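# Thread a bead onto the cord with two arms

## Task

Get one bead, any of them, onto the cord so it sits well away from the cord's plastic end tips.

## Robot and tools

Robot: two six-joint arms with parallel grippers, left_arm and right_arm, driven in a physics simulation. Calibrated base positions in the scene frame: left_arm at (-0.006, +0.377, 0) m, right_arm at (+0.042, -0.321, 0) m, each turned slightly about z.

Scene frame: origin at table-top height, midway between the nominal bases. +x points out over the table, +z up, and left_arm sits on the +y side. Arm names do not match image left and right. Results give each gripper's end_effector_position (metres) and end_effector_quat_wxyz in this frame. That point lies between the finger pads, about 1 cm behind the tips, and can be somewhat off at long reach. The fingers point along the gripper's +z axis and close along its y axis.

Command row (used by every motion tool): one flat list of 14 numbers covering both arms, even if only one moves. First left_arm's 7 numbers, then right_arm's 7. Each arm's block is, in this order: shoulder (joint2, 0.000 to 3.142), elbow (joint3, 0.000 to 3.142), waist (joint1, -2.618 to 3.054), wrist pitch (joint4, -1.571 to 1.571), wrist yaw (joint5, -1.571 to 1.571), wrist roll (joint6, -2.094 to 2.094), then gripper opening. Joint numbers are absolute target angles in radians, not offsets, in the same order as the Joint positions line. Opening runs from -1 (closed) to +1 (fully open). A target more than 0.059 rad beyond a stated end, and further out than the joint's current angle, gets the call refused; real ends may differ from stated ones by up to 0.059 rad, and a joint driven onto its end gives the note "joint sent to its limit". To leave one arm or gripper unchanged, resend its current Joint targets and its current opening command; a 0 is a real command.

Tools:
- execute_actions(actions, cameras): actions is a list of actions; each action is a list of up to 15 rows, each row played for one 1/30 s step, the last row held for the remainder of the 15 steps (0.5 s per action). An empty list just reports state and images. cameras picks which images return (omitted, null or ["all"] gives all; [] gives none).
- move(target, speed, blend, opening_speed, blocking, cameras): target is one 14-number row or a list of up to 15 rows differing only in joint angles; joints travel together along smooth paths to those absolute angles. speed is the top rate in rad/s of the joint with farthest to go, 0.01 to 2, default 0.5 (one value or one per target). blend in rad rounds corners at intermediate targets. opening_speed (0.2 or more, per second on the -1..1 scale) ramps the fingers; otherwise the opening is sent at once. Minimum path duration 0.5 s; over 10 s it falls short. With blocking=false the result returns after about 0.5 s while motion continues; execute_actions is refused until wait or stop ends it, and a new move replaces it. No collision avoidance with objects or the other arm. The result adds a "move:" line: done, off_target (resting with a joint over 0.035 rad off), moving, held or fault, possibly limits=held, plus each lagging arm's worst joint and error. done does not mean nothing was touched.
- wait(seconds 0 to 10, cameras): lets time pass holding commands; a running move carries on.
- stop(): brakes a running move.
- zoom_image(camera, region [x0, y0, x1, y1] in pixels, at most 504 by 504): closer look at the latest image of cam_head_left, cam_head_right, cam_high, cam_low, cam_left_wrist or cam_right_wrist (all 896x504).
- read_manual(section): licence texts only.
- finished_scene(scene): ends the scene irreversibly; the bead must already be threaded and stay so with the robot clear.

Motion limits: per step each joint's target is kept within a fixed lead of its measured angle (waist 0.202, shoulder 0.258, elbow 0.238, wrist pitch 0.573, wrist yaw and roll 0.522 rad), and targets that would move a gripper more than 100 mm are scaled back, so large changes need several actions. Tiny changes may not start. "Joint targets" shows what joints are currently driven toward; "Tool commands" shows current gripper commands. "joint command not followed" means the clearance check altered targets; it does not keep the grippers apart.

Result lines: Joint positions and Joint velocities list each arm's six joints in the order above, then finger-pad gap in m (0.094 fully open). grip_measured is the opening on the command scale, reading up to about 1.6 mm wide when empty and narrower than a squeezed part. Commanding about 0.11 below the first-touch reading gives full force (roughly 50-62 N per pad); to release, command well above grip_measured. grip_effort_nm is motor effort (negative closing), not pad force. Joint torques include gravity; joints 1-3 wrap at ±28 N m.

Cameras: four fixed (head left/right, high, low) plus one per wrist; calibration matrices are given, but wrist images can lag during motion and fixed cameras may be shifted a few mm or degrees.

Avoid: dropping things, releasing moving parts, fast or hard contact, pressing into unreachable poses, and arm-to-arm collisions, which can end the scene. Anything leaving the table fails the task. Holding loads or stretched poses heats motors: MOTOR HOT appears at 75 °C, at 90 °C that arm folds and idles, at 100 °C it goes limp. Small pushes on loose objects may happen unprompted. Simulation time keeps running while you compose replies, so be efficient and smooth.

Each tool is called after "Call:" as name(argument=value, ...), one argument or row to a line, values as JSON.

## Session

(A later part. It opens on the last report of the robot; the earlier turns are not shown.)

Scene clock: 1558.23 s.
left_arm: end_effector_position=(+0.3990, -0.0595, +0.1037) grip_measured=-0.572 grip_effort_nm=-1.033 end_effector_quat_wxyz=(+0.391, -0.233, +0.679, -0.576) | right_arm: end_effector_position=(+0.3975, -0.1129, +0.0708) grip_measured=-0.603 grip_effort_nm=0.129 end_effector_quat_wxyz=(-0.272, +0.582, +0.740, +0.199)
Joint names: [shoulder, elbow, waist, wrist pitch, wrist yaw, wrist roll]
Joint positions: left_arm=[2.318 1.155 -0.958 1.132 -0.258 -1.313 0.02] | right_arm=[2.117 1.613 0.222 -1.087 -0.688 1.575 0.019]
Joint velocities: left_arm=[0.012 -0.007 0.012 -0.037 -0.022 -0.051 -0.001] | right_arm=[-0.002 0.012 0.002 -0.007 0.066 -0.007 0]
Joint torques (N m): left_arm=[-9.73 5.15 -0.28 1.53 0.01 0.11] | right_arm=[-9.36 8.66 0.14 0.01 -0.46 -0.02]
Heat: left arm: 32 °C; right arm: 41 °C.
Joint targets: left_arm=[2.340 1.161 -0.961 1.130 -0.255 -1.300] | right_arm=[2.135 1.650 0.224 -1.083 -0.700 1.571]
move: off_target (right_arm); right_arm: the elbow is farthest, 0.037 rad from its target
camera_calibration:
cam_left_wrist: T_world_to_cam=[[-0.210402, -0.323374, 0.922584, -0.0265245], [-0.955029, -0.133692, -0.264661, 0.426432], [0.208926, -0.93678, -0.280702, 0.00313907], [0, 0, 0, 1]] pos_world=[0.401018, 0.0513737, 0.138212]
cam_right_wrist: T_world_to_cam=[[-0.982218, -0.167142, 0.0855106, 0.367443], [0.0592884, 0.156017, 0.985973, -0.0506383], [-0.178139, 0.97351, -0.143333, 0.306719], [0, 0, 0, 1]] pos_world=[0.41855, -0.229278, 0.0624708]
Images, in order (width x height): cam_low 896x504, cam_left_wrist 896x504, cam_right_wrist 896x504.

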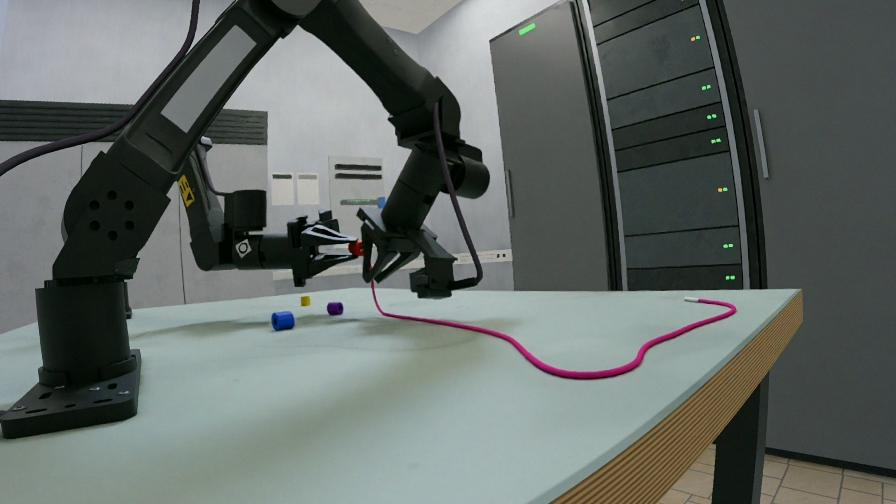

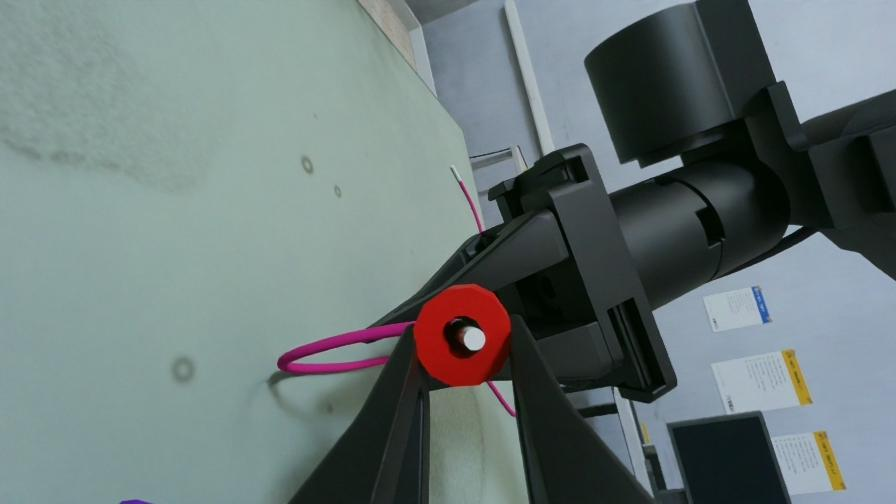

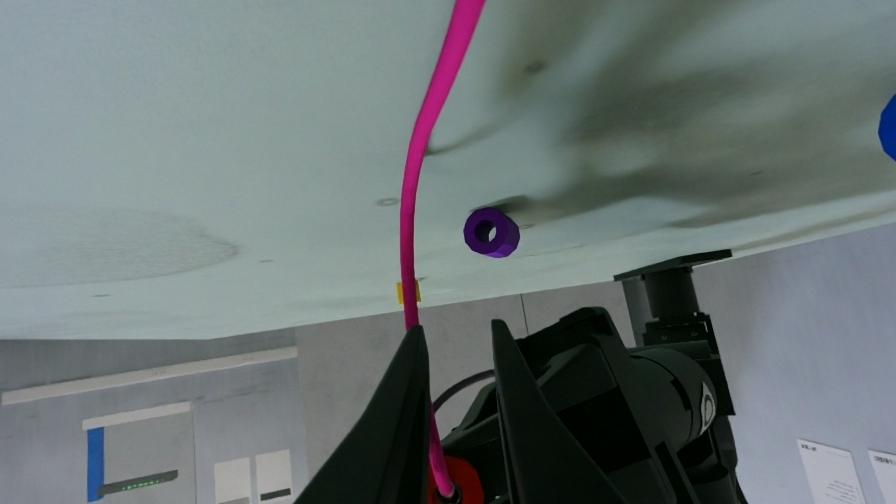

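Call:
move(
  target=[
    [2.3405,1.161,-0.961,1.13,-0.255,-1.30,-0.66,2.13,1.64,0.14,-1.06,-0.7,1.571,-0.55],
    [2.3405,1.161,-0.961,1.13,-0.255,-1.30,-0.66,2.165,1.655,0.14,-1.045,-0.7,1.571,-0.55],
    [2.3405,1.161,-0.961,1.13,-0.255,-1.30,-0.66,2.165,1.655,0.205,-1.045,-0.7,1.571,-0.55],
  ],
  speed=0.2,
  cameras=["cam_low","cam_right_wrist","cam_left_wrist"],
)

Call:
zoom_image(
  camera="cam_low",
  region=[280, 180, 500, 300],
)

Scene clock: 1578.93 s.
left_arm: end_effector_position=(+0.3990, -0.0595, +0.1037) grip_measured=-0.572 grip_effort_nm=-1.028 end_effector_quat_wxyz=(+0.391, -0.233, +0.679, -0.576) | right_arm: end_effector_position=(+0.4068, -0.1171, +0.0605) grip_measured=-0.553 grip_effort_nm=0.134 end_effector_quat_wxyz=(-0.270, +0.587, +0.736, +0.204)
Joint names: [shoulder, elbow, waist, wrist pitch, wrist yaw, wrist roll]
Joint positions: left_arm=[2.318 1.155 -0.958 1.132 -0.258 -1.313 0.02] | right_arm=[2.148 1.619 0.206 -1.057 -0.69 1.574 0.021]
Joint velocities: left_arm=[-0.007 0.017 0.012 -0.051 0.037 0.066 0] | right_arm=[0.012 -0.002 -0.002 -0.037 -0.051 -0.007 0]
Joint torques (N m): left_arm=[-9.74 5.18 -0.27 1.54 0.01 0.11] | right_arm=[-9.62 8.62 -0.12 0.12 -0.43 -0.01]
Heat: left arm: 32 °C; right arm: 42 °C.
Joint targets: left_arm=[2.340 1.161 -0.961 1.130 -0.255 -1.300] | right_arm=[2.165 1.655 0.205 -1.045 -0.700 1.571]
move: off_target (right_arm); right_arm: the elbow is farthest, 0.036 rad from its target
camera_calibration:
cam_left_wrist: T_world_to_cam=[[-0.210402, -0.323374, 0.922584, -0.0265245], [-0.955029, -0.133692, -0.264661, 0.426432], [0.208926, -0.93678, -0.280702, 0.00313907], [0, 0, 0, 1]] pos_world=[0.401018, 0.0513737, 0.138212]
cam_right_wrist: T_world_to_cam=[[-0.985141, -0.151515, 0.0808769, 0.380013], [0.0576097, 0.152105, 0.986684, -0.0401491], [-0.161799, 0.976682, -0.141116, 0.304563], [0, 0, 0, 1]] pos_world=[0.425957, -0.233777, 0.0518591]
Images, in order (width x height): cam_low 896x504, cam_left_wrist 896x504, cam_right_wrist 896x504.

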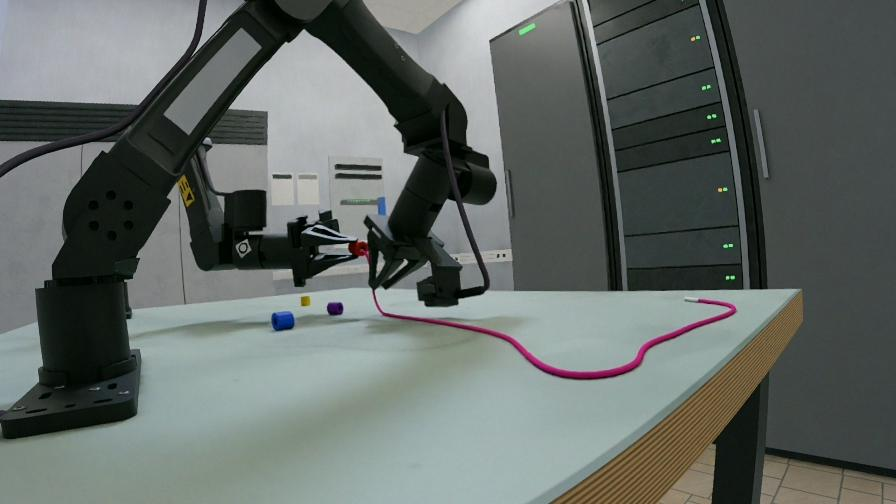

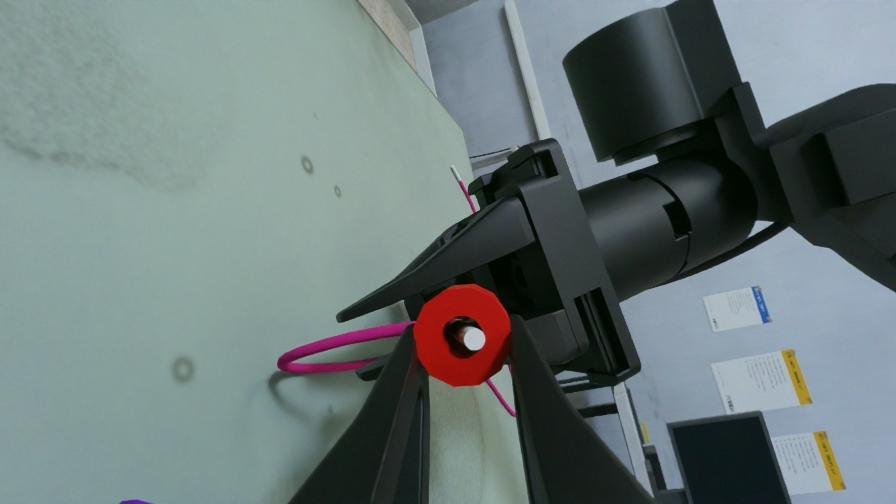

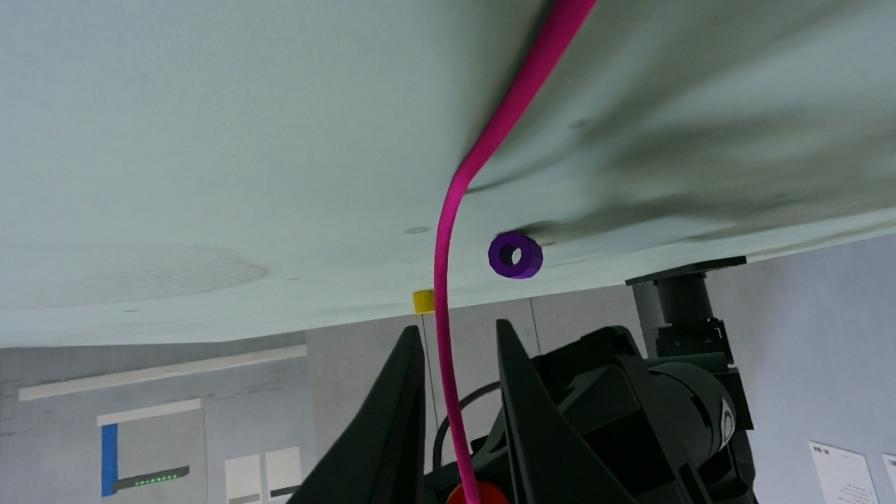

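Scaled by 2.291 from the camera's 896x504 image, which has a finer 1280x720 frame.

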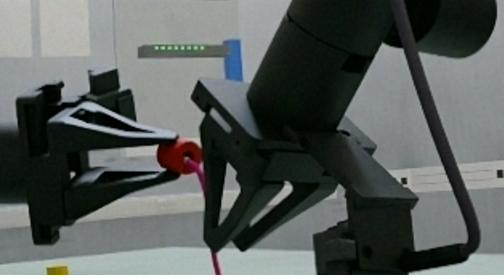

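Call:
move(
  target=[2.3405,1.161,-0.961,1.13,-0.255,-1.30,-0.66,2.165,1.655,0.222,-1.04,-0.7,1.571,-0.55],
  speed=0.2,
  cameras=[],
)

Call:
move(
  target=[2.3405,1.161,-0.961,1.13,-0.255,-1.30,-0.66,2.165,1.655,0.222,-1.04,-0.7,1.571,-0.97],
  opening_speed=0.5,
  cameras=["cam_low","cam_right_wrist","cam_left_wrist"],
)

Call:
zoom_image(
  camera="cam_low",
  region=[280, 180, 500, 300],
)

Scene clock: 1590.30 s.
left_arm: end_effector_position=(+0.3990, -0.0595, +0.1037) grip_measured=-0.572 grip_effort_nm=-1.018 end_effector_quat_wxyz=(+0.391, -0.233, +0.679, -0.576) | right_arm: end_effector_position=(+0.4061, -0.1142, +0.0605) grip_measured=-0.553 grip_effort_nm=0.129 end_effector_quat_wxyz=(-0.269, +0.583, +0.738, +0.204)
Joint names: [shoulder, elbow, waist, wrist pitch, wrist yaw, wrist roll]
Joint positions: left_arm=[2.318 1.155 -0.958 1.132 -0.258 -1.313 0.02] | right_arm=[2.148 1.619 0.213 -1.052 -0.69 1.574 0.021]
Joint velocities: left_arm=[-0.002 -0.002 -0.012 0.022 -0.007 -0.037 -0.002] | right_arm=[0.002 -0.002 -0.017 -0.022 0.007 -0.007 0.001]
Joint torques (N m): left_arm=[-9.74 5.15 -0.29 1.53 0.01 0.11] | right_arm=[-9.69 8.58 0.79 0.13 -0.44 -0.03]
Heat: left arm: 32 °C; right arm: 40 °C.
Joint targets: left_arm=[2.340 1.161 -0.961 1.130 -0.255 -1.300] | right_arm=[2.165 1.655 0.222 -1.040 -0.700 1.571]
move: off_target (right_arm); right_arm: the elbow is farthest, 0.036 rad from its target
No camera images: "cameras" was empty.

Scene clock: 1591.37 s.
left_arm: end_effector_position=(+0.3990, -0.0595, +0.1037) grip_measured=-0.572 grip_effort_nm=-1.028 end_effector_quat_wxyz=(+0.391, -0.233, +0.679, -0.576) | right_arm: end_effector_position=(+0.4062, -0.1140, +0.0605) grip_measured=-0.967 grip_effort_nm=-0.188 end_effector_quat_wxyz=(-0.269, +0.583, +0.739, +0.205)
Joint names: [shoulder, elbow, waist, wrist pitch, wrist yaw, wrist roll]
Joint positions: left_arm=[2.318 1.155 -0.958 1.132 -0.258 -1.313 0.02] | right_arm=[2.148 1.619 0.214 -1.052 -0.69 1.574 0.002]
Joint velocities: left_arm=[-0.007 0.002 -0.032 -0.022 0.022 0.095 -0.001] | right_arm=[0.002 -0.017 -0.027 -0.007 -0.007 -0.066 0]
Joint torques (N m): left_arm=[-9.76 5.16 -0.28 1.53 0.01 0.11] | right_arm=[-9.69 8.66 0.8 0.12 -0.43 -0.02]
Heat: left arm: 32 °C; right arm: 40 °C.
Joint targets: left_arm=[2.340 1.161 -0.961 1.130 -0.255 -1.300] | right_arm=[2.165 1.655 0.222 -1.040 -0.700 1.571]
move: off_target (right_arm); right_arm: the elbow is farthest, 0.036 rad from its target
camera_calibration:
cam_left_wrist: T_world_to_cam=[[-0.210402, -0.323374, 0.922584, -0.0265245], [-0.955029, -0.133692, -0.264661, 0.426432], [0.208926, -0.93678, -0.280702, 0.00313907], [0, 0, 0, 1]] pos_world=[0.401018, 0.0513737, 0.138212]
cam_right_wrist: T_world_to_cam=[[-0.984334, -0.159119, 0.0759491, 0.379015], [0.0516947, 0.151373, 0.987124, -0.0382708], [-0.168567, 0.975586, -0.140775, 0.304117], [0, 0, 0, 1]] pos_world=[0.426319, -0.230591, 0.0518045]
Images, in order (width x height): cam_low 896x504, cam_left_wrist 896x504, cam_right_wrist 896x504.

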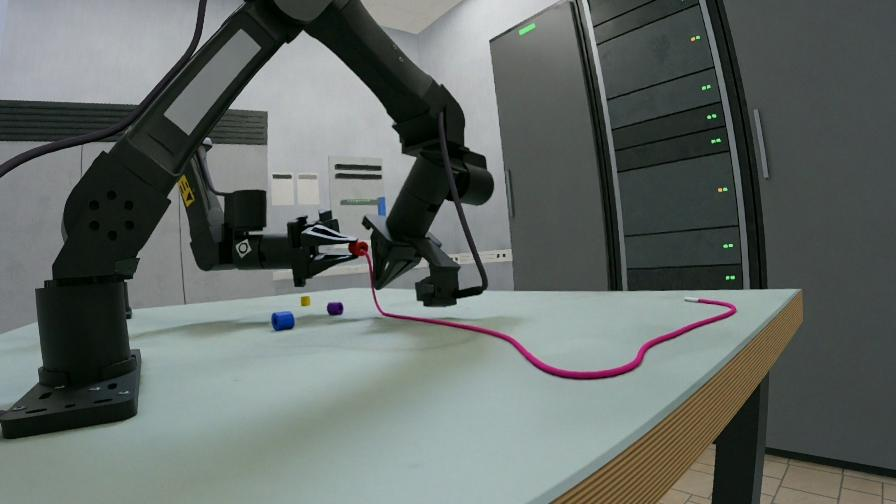

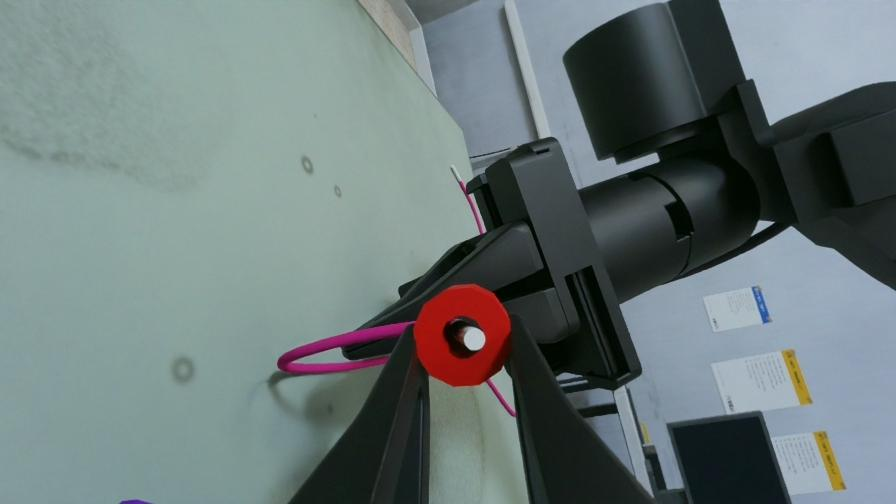

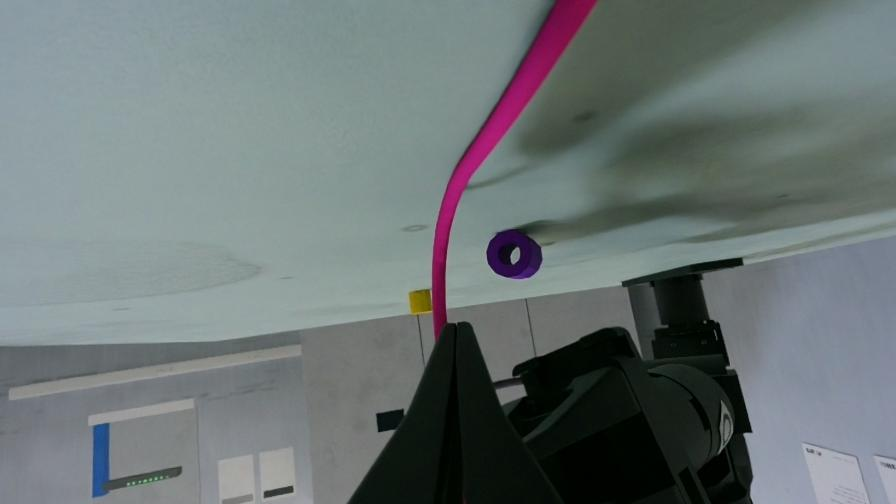

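Scaled by 2.291 from the camera's 896x504 image, which has a finer 1280x720 frame.

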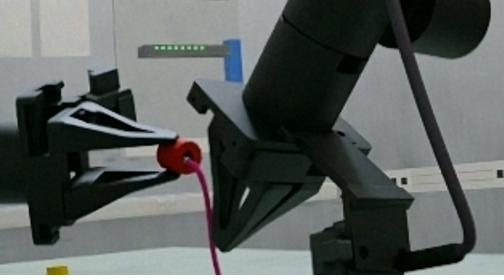

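Call:
move(
  target=[2.3405,1.161,-0.961,1.13,-0.255,-1.30,-0.66,2.165,1.655,0.205,-1.01,-0.7,1.571,-0.5],
  speed=0.2,
  cameras=["cam_right_wrist"],
)

Call:
move(
  target=[2.3405,1.161,-0.961,1.13,-0.255,-1.30,-0.66,2.165,1.655,0.248,-1.01,-0.7,1.571,-0.5],
  speed=0.2,
  cameras=["cam_low","cam_right_wrist","cam_left_wrist"],
)

Call:
zoom_image(
  camera="cam_low",
  region=[280, 180, 500, 300],
)

Scene clock: 1604.33 s.
left_arm: end_effector_position=(+0.3990, -0.0595, +0.1037) grip_measured=-0.572 grip_effort_nm=-1.028 end_effector_quat_wxyz=(+0.391, -0.233, +0.679, -0.576) | right_arm: end_effector_position=(+0.4120, -0.1126, +0.0605) grip_measured=-0.503 grip_effort_nm=0.134 end_effector_quat_wxyz=(-0.261, +0.579, +0.742, +0.215)
Joint names: [shoulder, elbow, waist, wrist pitch, wrist yaw, wrist roll]
Joint positions: left_arm=[2.318 1.155 -0.958 1.132 -0.258 -1.313 0.02] | right_arm=[2.148 1.619 0.214 -1.023 -0.69 1.574 0.023]
Joint velocities: left_arm=[-0.002 -0.012 -0.007 -0.037 0.007 0.066 -0.001] | right_arm=[-0.017 -0.007 -0.007 0.051 0.007 -0.007 -0.001]
Joint torques (N m): left_arm=[-9.74 5.18 -0.27 1.52 0.01 0.11] | right_arm=[-9.72 8.69 -0.73 0.2 -0.43 -0.02]
Heat: left arm: 32 °C; right arm: 39 °C.
Joint targets: left_arm=[2.340 1.161 -0.961 1.130 -0.255 -1.300] | right_arm=[2.165 1.655 0.205 -1.010 -0.700 1.571]
move: off_target (right_arm); right_arm: the elbow is farthest, 0.036 rad from its target
camera_calibration:
cam_right_wrist: T_world_to_cam=[[-0.986049, -0.159541, 0.0474866, 0.387303], [0.0242378, 0.144626, 0.98919, -0.0283793], [-0.164684, 0.97654, -0.138741, 0.302094], [0, 0, 0, 1]] pos_world=[0.432338, -0.229112, 0.0515936]
Images, in order (width x height): cam_right_wrist 896x504.

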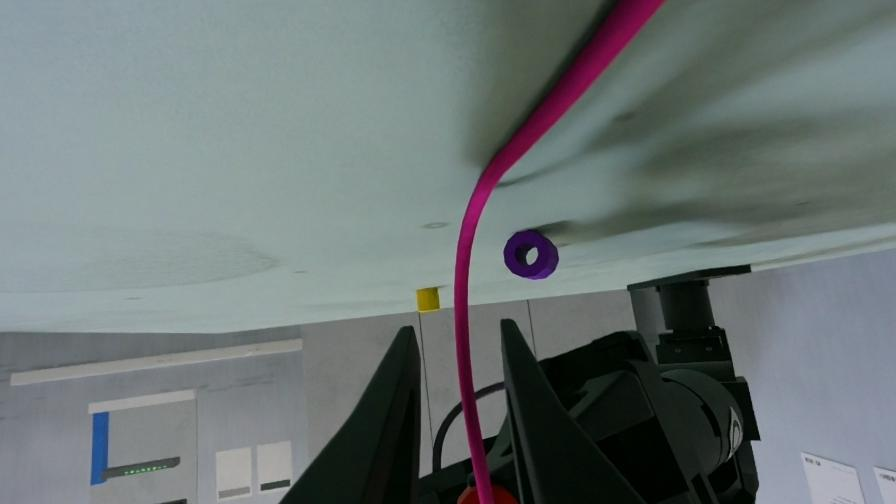

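Scene clock: 1605.20 s.
left_arm: end_effector_position=(+0.3990, -0.0595, +0.1037) grip_measured=-0.572 grip_effort_nm=-1.028 end_effector_quat_wxyz=(+0.391, -0.233, +0.679, -0.576) | right_arm: end_effector_position=(+0.4056, -0.1013, +0.0605) grip_measured=-0.503 grip_effort_nm=0.134 end_effector_quat_wxyz=(-0.264, +0.568, +0.750, +0.212)
Joint names: [shoulder, elbow, waist, wrist pitch, wrist yaw, wrist roll]
Joint positions: left_arm=[2.318 1.155 -0.958 1.132 -0.258 -1.313 0.02] | right_arm=[2.148 1.619 0.244 -1.022 -0.69 1.574 0.023]
Joint velocities: left_arm=[0.002 0.007 -0.002 -0.007 -0.037 -0.037 0.001] | right_arm=[-0.012 -0.012 -0.007 -0.022 -0.022 0.022 0]
Joint torques (N m): left_arm=[-9.78 5.16 -0.27 1.53 0.01 0.11] | right_arm=[-9.73 8.62 0.39 0.18 -0.44 0]
Heat: left arm: 32 °C; right arm: 39 °C.
Joint targets: left_arm=[2.340 1.161 -0.961 1.130 -0.255 -1.300] | right_arm=[2.165 1.655 0.248 -1.010 -0.700 1.571]
move: off_target (right_arm); right_arm: the elbow is farthest, 0.036 rad from its target
camera_calibration:
cam_left_wrist: T_world_to_cam=[[-0.210402, -0.323374, 0.922584, -0.0265245], [-0.955029, -0.133692, -0.264661, 0.426432], [0.208926, -0.93678, -0.280702, 0.00313907], [0, 0, 0, 1]] pos_world=[0.401018, 0.0513737, 0.138212]
cam_right_wrist: T_world_to_cam=[[-0.980767, -0.189593, 0.0463778, 0.377745], [0.0188229, 0.144631, 0.989307, -0.02772], [-0.194273, 0.971152, -0.138281, 0.301434], [0, 0, 0, 1]] pos_world=[0.429562, -0.217112, 0.0515871]
Images, in order (width x height): cam_low 896x504, cam_left_wrist 896x504, cam_right_wrist 896x504.

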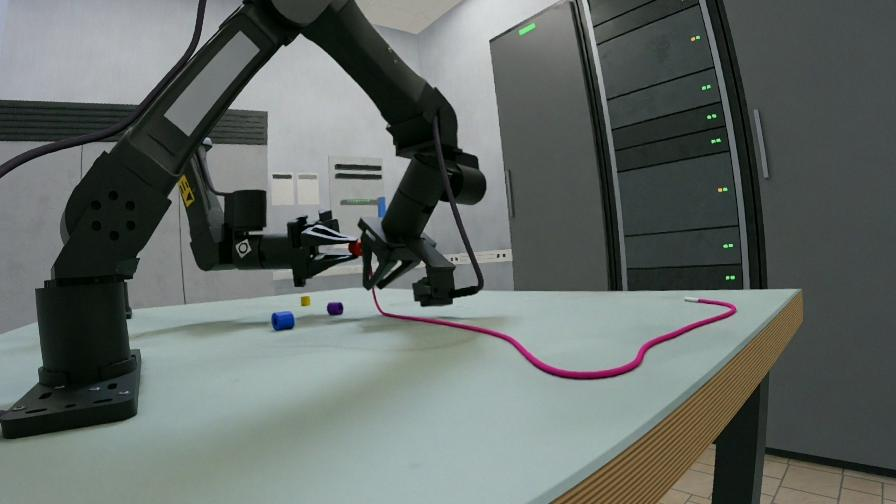

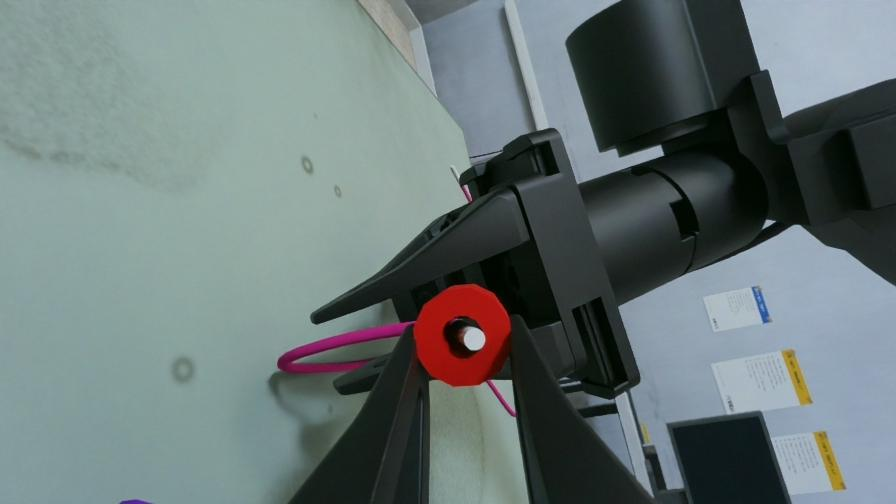

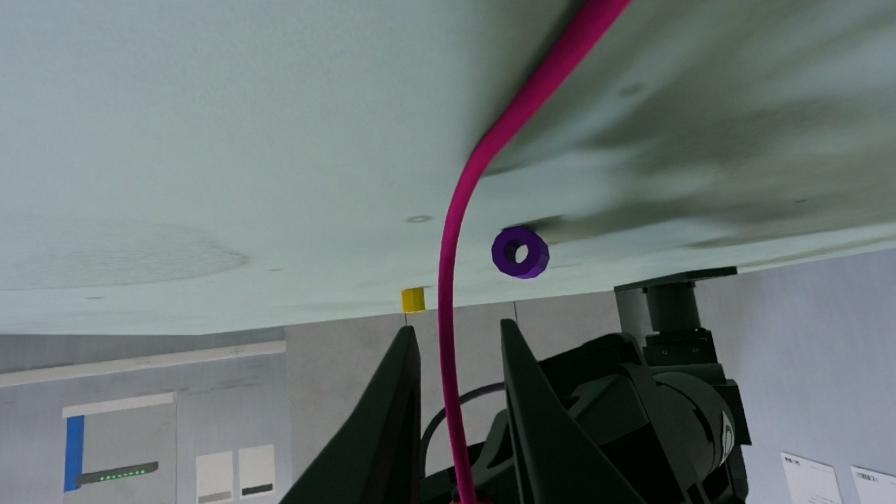

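Scaled by 2.291 from the camera's 896x504 image, which has a finer 1280x720 frame.

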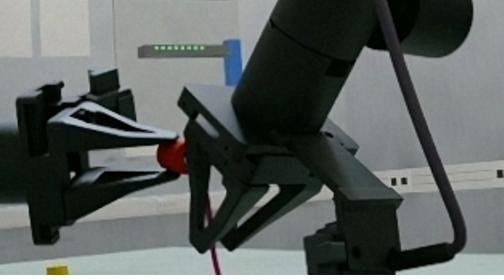

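Call:
move(
  target=[2.3405,1.161,-0.961,1.13,-0.255,-1.30,-0.66,2.165,1.655,0.248,-1.01,-0.7,1.571,-0.97],
  opening_speed=0.5,
  cameras=["cam_low","cam_right_wrist"],
)

Call:
zoom_image(
  camera="cam_low",
  region=[280, 180, 500, 300],
)

Scene clock: 1610.77 s.
left_arm: end_effector_position=(+0.3990, -0.0595, +0.1037) grip_measured=-0.572 grip_effort_nm=-1.028 end_effector_quat_wxyz=(+0.391, -0.233, +0.679, -0.576) | right_arm: end_effector_position=(+0.4056, -0.1013, +0.0605) grip_measured=-0.966 grip_effort_nm=-0.803 end_effector_quat_wxyz=(-0.264, +0.568, +0.750, +0.212)
Joint names: [shoulder, elbow, waist, wrist pitch, wrist yaw, wrist roll]
Joint positions: left_arm=[2.318 1.155 -0.958 1.132 -0.258 -1.313 0.02] | right_arm=[2.148 1.619 0.244 -1.022 -0.69 1.574 0.002]
Joint velocities: left_arm=[0.007 0.017 0.012 -0.007 -0.022 -0.022 0.001] | right_arm=[-0.007 -0.012 0.007 -0.022 0.081 0.066 0]
Joint torques (N m): left_arm=[-9.76 5.15 -0.27 1.53 0.01 0.11] | right_arm=[-9.73 8.69 0.34 0.17 -0.45 -0.02]
Heat: left arm: 32 °C; right arm: 39 °C.
Joint targets: left_arm=[2.340 1.161 -0.961 1.130 -0.255 -1.300] | right_arm=[2.165 1.655 0.248 -1.010 -0.700 1.571]
move: off_target (right_arm); right_arm: the elbow is farthest, 0.036 rad from its target
camera_calibration:
cam_right_wrist: T_world_to_cam=[[-0.980767, -0.189593, 0.0463778, 0.377745], [0.0188229, 0.144631, 0.989307, -0.02772], [-0.194273, 0.971152, -0.138281, 0.301434], [0, 0, 0, 1]] pos_world=[0.429562, -0.217112, 0.0515871]
Images, in order (width x height): cam_low 896x504, cam_right_wrist 896x504.

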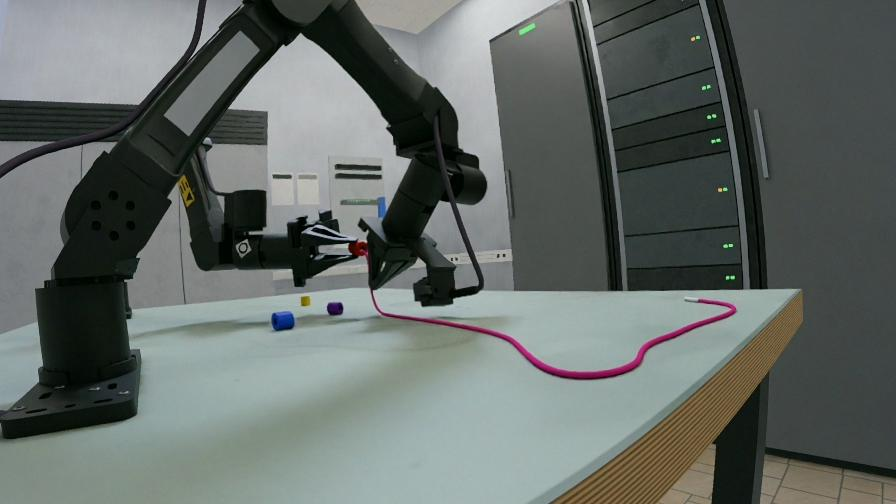

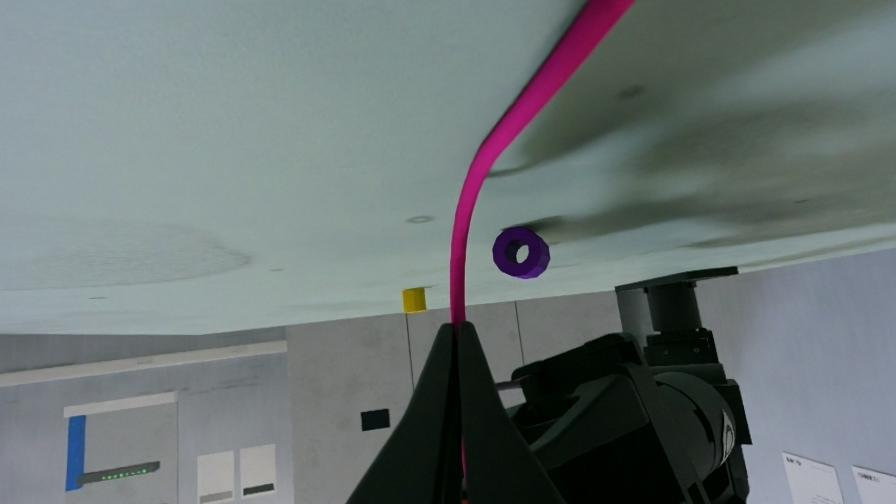

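Scaled by 2.291 from the camera's 896x504 image, which has a finer 1280x720 frame.

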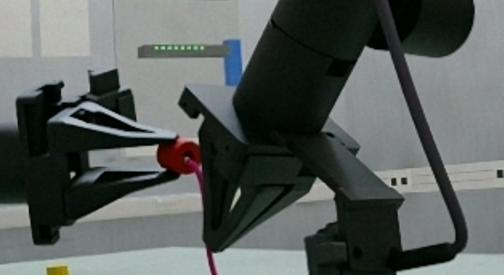

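Call:
move(
  target=[2.3405,1.161,-0.961,1.13,-0.255,-1.30,-0.66,2.04,1.72,0.208,-1.207,-0.55,1.72,-0.98],
  speed=0.15,
  cameras=["cam_low","cam_left_wrist"],
)

Call:
zoom_image(
  camera="cam_low",
  region=[280, 180, 500, 300],
)

Call:
zoom_image(
  camera="cam_left_wrist",
  region=[330, 230, 590, 430],
)

Scene clock: 1625.40 s.
left_arm: end_effector_position=(+0.3990, -0.0595, +0.1035) grip_measured=-0.572 grip_effort_nm=-1.028 end_effector_quat_wxyz=(+0.391, -0.233, +0.679, -0.576) | right_arm: end_effector_position=(+0.4038, -0.1335, +0.0879) grip_measured=-0.979 grip_effort_nm=-0.076 end_effector_quat_wxyz=(-0.230, +0.645, +0.713, +0.151)
Joint names: [shoulder, elbow, waist, wrist pitch, wrist yaw, wrist roll]
Joint positions: left_arm=[2.318 1.155 -0.958 1.132 -0.258 -1.313 0.02] | right_arm=[2.082 1.684 0.215 -1.179 -0.558 1.713 0.001]
Joint velocities: left_arm=[-0.012 0.002 0.002 0.051 0.022 0.007 -0.001] | right_arm=[0.017 -0.002 -0.002 0.007 -0.037 0.081 -0.001]
Joint torques (N m): left_arm=[-9.76 5.18 -0.27 1.53 0 0.11] | right_arm=[-13.96 8.7 -0.66 -0.29 -0.21 0.1]
Heat: left arm: 32 °C; right arm: 39 °C.
Joint targets: left_arm=[2.340 1.161 -0.961 1.130 -0.255 -1.300] | right_arm=[2.040 1.720 0.208 -1.207 -0.550 1.720]
move: off_target (right_arm); right_arm: the shoulder is farthest, 0.042 rad from its target
camera_calibration:
cam_left_wrist: T_world_to_cam=[[-0.209965, -0.323925, 0.92249, -0.0265504], [-0.955155, -0.133533, -0.264289, 0.426401], [0.208793, -0.936612, -0.281361, 0.00322356], [0, 0, 0, 1]] pos_world=[0.401031, 0.0513576, 0.138092]
Images, in order (width x height): cam_low 896x504, cam_left_wrist 896x504.

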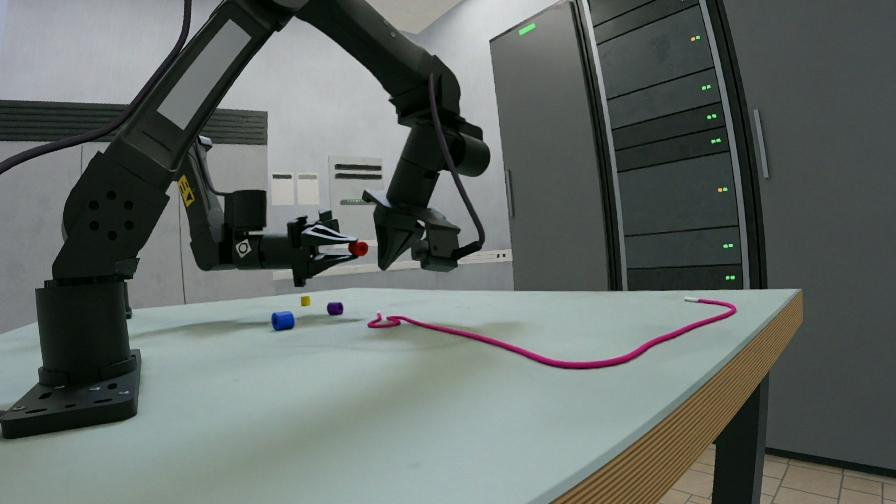

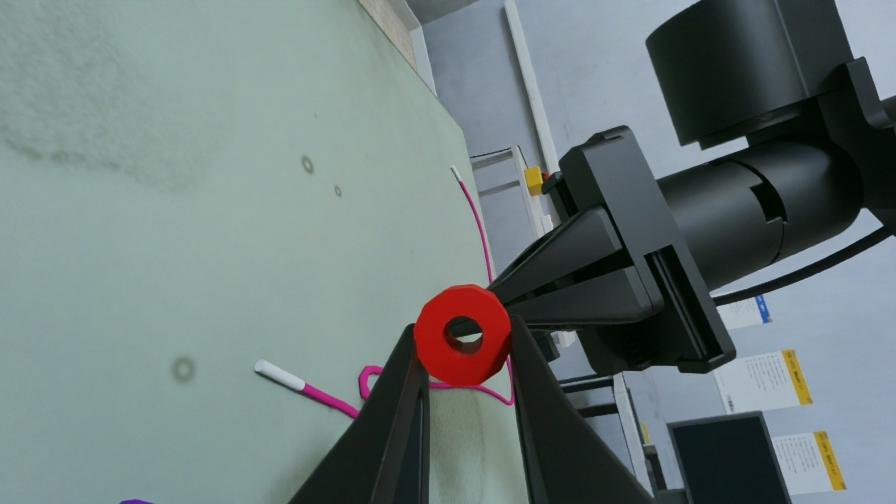

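Scaled by 2.291 from the camera's 896x504 image, which has a finer 1280x720 frame.

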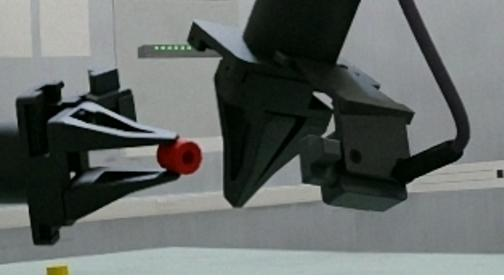

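Scaled by 1.938 from the camera's 896x504 image, which has a finer 1280x720 frame.

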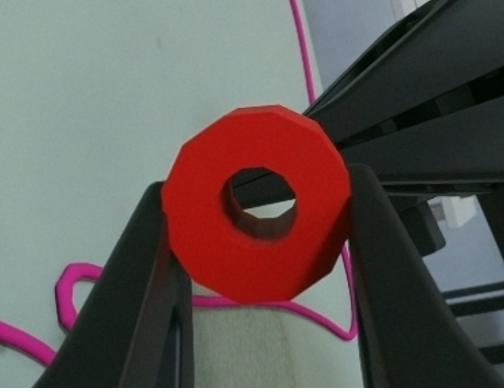

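Call:
move(
  target=[2.3405,1.161,-0.961,1.13,-0.255,-1.30,-0.66,1.95,1.478,0.456,-1.077,0,2.08,-0.4],
  speed=0.5,
  cameras=["cam_right_wrist","cam_high","cam_left_wrist"],
)

Scene clock: 1654.17 s.
left_arm: end_effector_position=(+0.3990, -0.0595, +0.1035) grip_measured=-0.572 grip_effort_nm=-1.033 end_effector_quat_wxyz=(+0.391, -0.233, +0.679, -0.576) | right_arm: end_effector_position=(+0.3674, -0.1468, +0.0472) grip_measured=-0.403 grip_effort_nm=0.134 end_effector_quat_wxyz=(-0.010, +0.715, +0.699, -0.002)
Joint names: [shoulder, elbow, waist, wrist pitch, wrist yaw, wrist roll]
Joint positions: left_arm=[2.318 1.155 -0.958 1.132 -0.258 -1.313 0.02] | right_arm=[1.993 1.497 0.454 -1.085 -0.017 2.074 0.028]
Joint velocities: left_arm=[-0.012 0.002 0.002 0.037 -0.022 0.051 0] | right_arm=[-0.017 0.002 -0.007 -0.037 0.007 -0.007 0]
Joint torques (N m): left_arm=[-9.76 5.15 -0.29 1.53 0.01 0.11] | right_arm=[-13.26 4.4 0.13 0.07 0.15 0.09]
Heat: left arm: 32 °C; right arm: 44 °C.
Joint targets: left_arm=[2.340 1.161 -0.961 1.130 -0.255 -1.300] | right_arm=[1.950 1.478 0.456 -1.077 0.000 2.080]
move: off_target (right_arm); right_arm: the shoulder is farthest, 0.043 rad from its target
camera_calibration:
cam_left_wrist: T_world_to_cam=[[-0.209965, -0.323925, 0.92249, -0.0265504], [-0.955155, -0.133533, -0.264289, 0.426401], [0.208793, -0.936612, -0.281361, 0.00322356], [0, 0, 0, 1]] pos_world=[0.401031, 0.0513576, 0.138092]
cam_right_wrist: T_world_to_cam=[[-0.992343, 0.122204, 0.0179248, 0.383569], [0.101486, 0.724026, 0.682266, 0.0619542], [0.070398, 0.678861, -0.730884, 0.22415], [0, 0, 0, 1]] pos_world=[0.358565, -0.243897, 0.114683]
Images, in order (width x height): cam_high 896x504, cam_left_wrist 896x504, cam_right_wrist 896x504.

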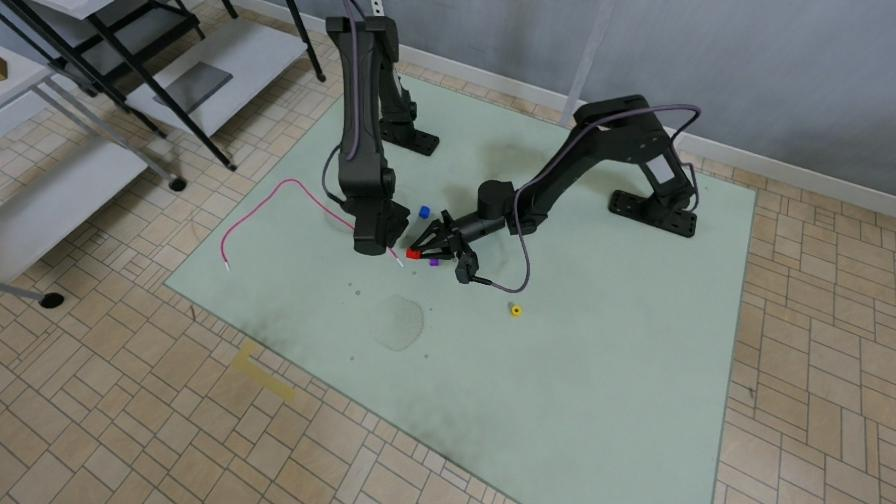

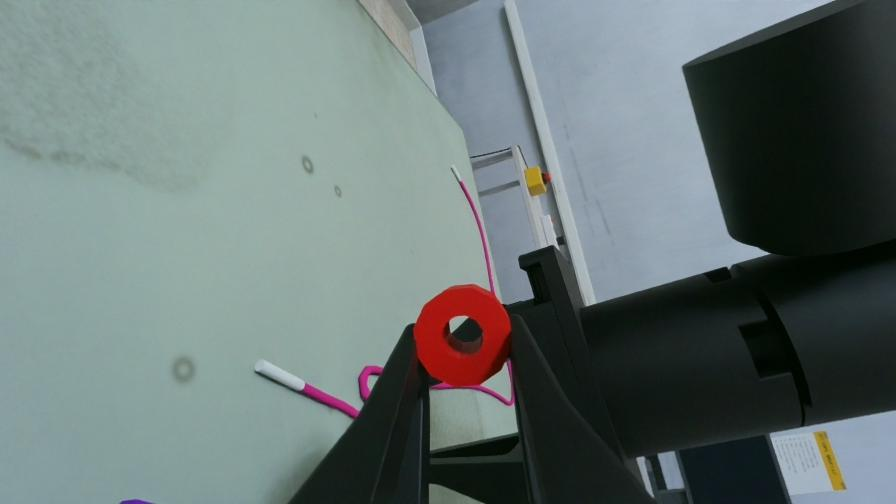

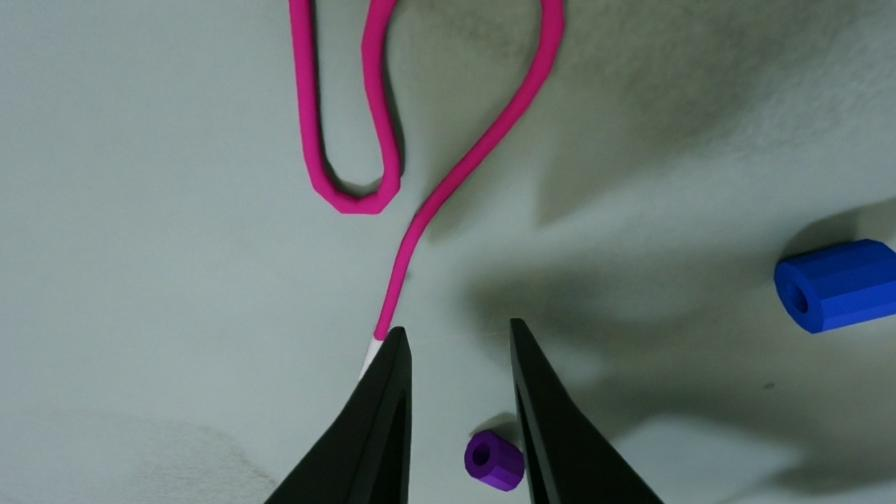

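Call:
move(
  target=[2.3405,1.161,-0.961,1.13,-0.255,-1.30,-0.66,2.0723,1.635,0.470,-1.124,0,2.09,-0.4],
  speed=0.4,
  cameras=["cam_right_wrist"],
)

Scene clock: 1674.63 s.
left_arm: end_effector_position=(+0.3990, -0.0595, +0.1035) grip_measured=-0.572 grip_effort_nm=-1.028 end_effector_quat_wxyz=(+0.391, -0.233, +0.679, -0.576) | right_arm: end_effector_position=(+0.3884, -0.1321, +0.0511) grip_measured=-0.403 grip_effort_nm=0.134 end_effector_quat_wxyz=(-0.004, +0.712, +0.702, +0.014)
Joint names: [shoulder, elbow, waist, wrist pitch, wrist yaw, wrist roll]
Joint positions: left_arm=[2.318 1.155 -0.958 1.132 -0.258 -1.313 0.02] | right_arm=[2.053 1.601 0.463 -1.093 -0.016 2.076 0.028]
Joint velocities: left_arm=[-0.012 -0.012 0.002 0.007 -0.007 0.007 0.001] | right_arm=[-0.002 0.012 -0.007 0.007 0.007 0.007 -0.001]
Joint torques (N m): left_arm=[-9.76 5.16 -0.29 1.54 0.01 0.11] | right_arm=[-8.92 8.59 0.7 -0.21 0.12 0.05]
Heat: left arm: 32 °C; right arm: 45 °C.
Joint targets: left_arm=[2.340 1.161 -0.961 1.130 -0.255 -1.300] | right_arm=[2.072 1.635 0.470 -1.124 0.000 2.081]
joint sent to its limit (right arm) — the wrist roll, upper limit.
move: done
camera_calibration:
cam_right_wrist: T_world_to_cam=[[-0.99321, 0.115728, -0.0118662, 0.403607], [0.0748622, 0.71388, 0.696255, 0.0547762], [0.0890472, 0.690639, -0.717696, 0.209231], [0, 0, 0, 1]] pos_world=[0.378134, -0.230315, 0.116815]
Images, in order (width x height): cam_right_wrist 896x504.

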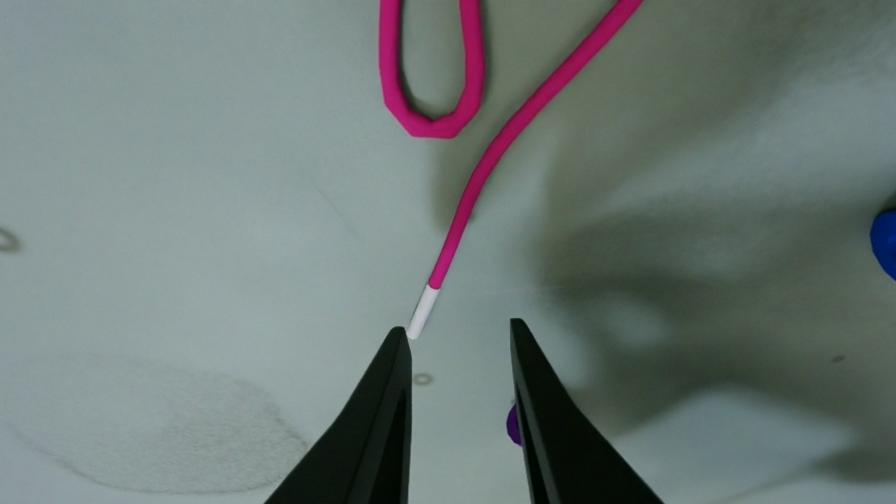

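Call:
move(
  target=[2.3405,1.161,-0.961,1.13,-0.255,-1.30,-0.66,2.12,1.545,0.470,-1.031,0,2.08,-0.4],
  speed=0.15,
  cameras=["cam_right_wrist","cam_low"],
)

Scene clock: 1683.57 s.
left_arm: end_effector_position=(+0.3990, -0.0595, +0.1035) grip_measured=-0.572 grip_effort_nm=-1.028 end_effector_quat_wxyz=(+0.391, -0.233, +0.679, -0.576) | right_arm: end_effector_position=(+0.3859, -0.1335, +0.0237) grip_measured=-0.403 grip_effort_nm=0.134 end_effector_quat_wxyz=(-0.009, +0.713, +0.702, -0.002)
Joint names: [shoulder, elbow, waist, wrist pitch, wrist yaw, wrist roll]
Joint positions: left_arm=[2.318 1.155 -0.958 1.132 -0.258 -1.313 0.02] | right_arm=[2.102 1.563 0.463 -1.041 -0.015 2.076 0.028]
Joint velocities: left_arm=[-0.002 -0.012 -0.007 -0.022 -0.081 -0.007 -0.001] | right_arm=[0.002 0.007 -0.007 0.022 0.037 -0.11 -0.001]
Joint torques (N m): left_arm=[-9.73 5.18 -0.28 1.53 0.01 0.11] | right_arm=[-9.29 4.46 0.65 0.09 0.12 0.05]
Heat: left arm: 32 °C; right arm: 42 °C.
Joint targets: left_arm=[2.340 1.161 -0.961 1.130 -0.255 -1.300] | right_arm=[2.120 1.545 0.470 -1.031 0.000 2.080]
move: done
camera_calibration:
cam_right_wrist: T_world_to_cam=[[-0.993096, 0.116148, 0.0164506, 0.400302], [0.0961237, 0.725337, 0.68165, 0.0687508], [0.0672401, 0.678525, -0.731493, 0.197855], [0, 0, 0, 1]] pos_world=[0.377625, -0.230611, 0.0912807]
Images, in order (width x height): cam_low 896x504, cam_right_wrist 896x504.

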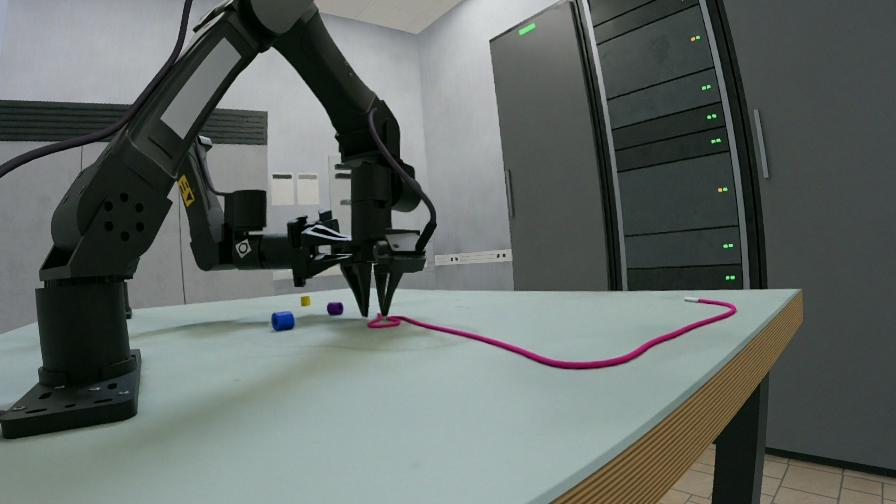

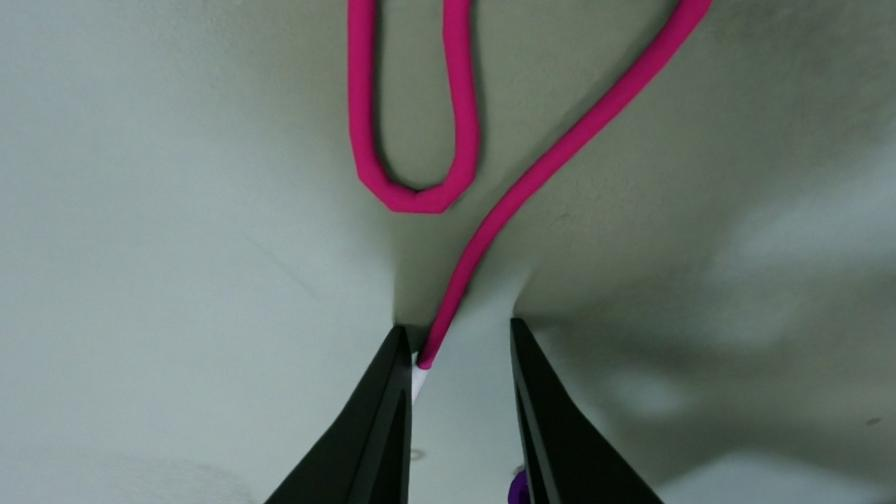

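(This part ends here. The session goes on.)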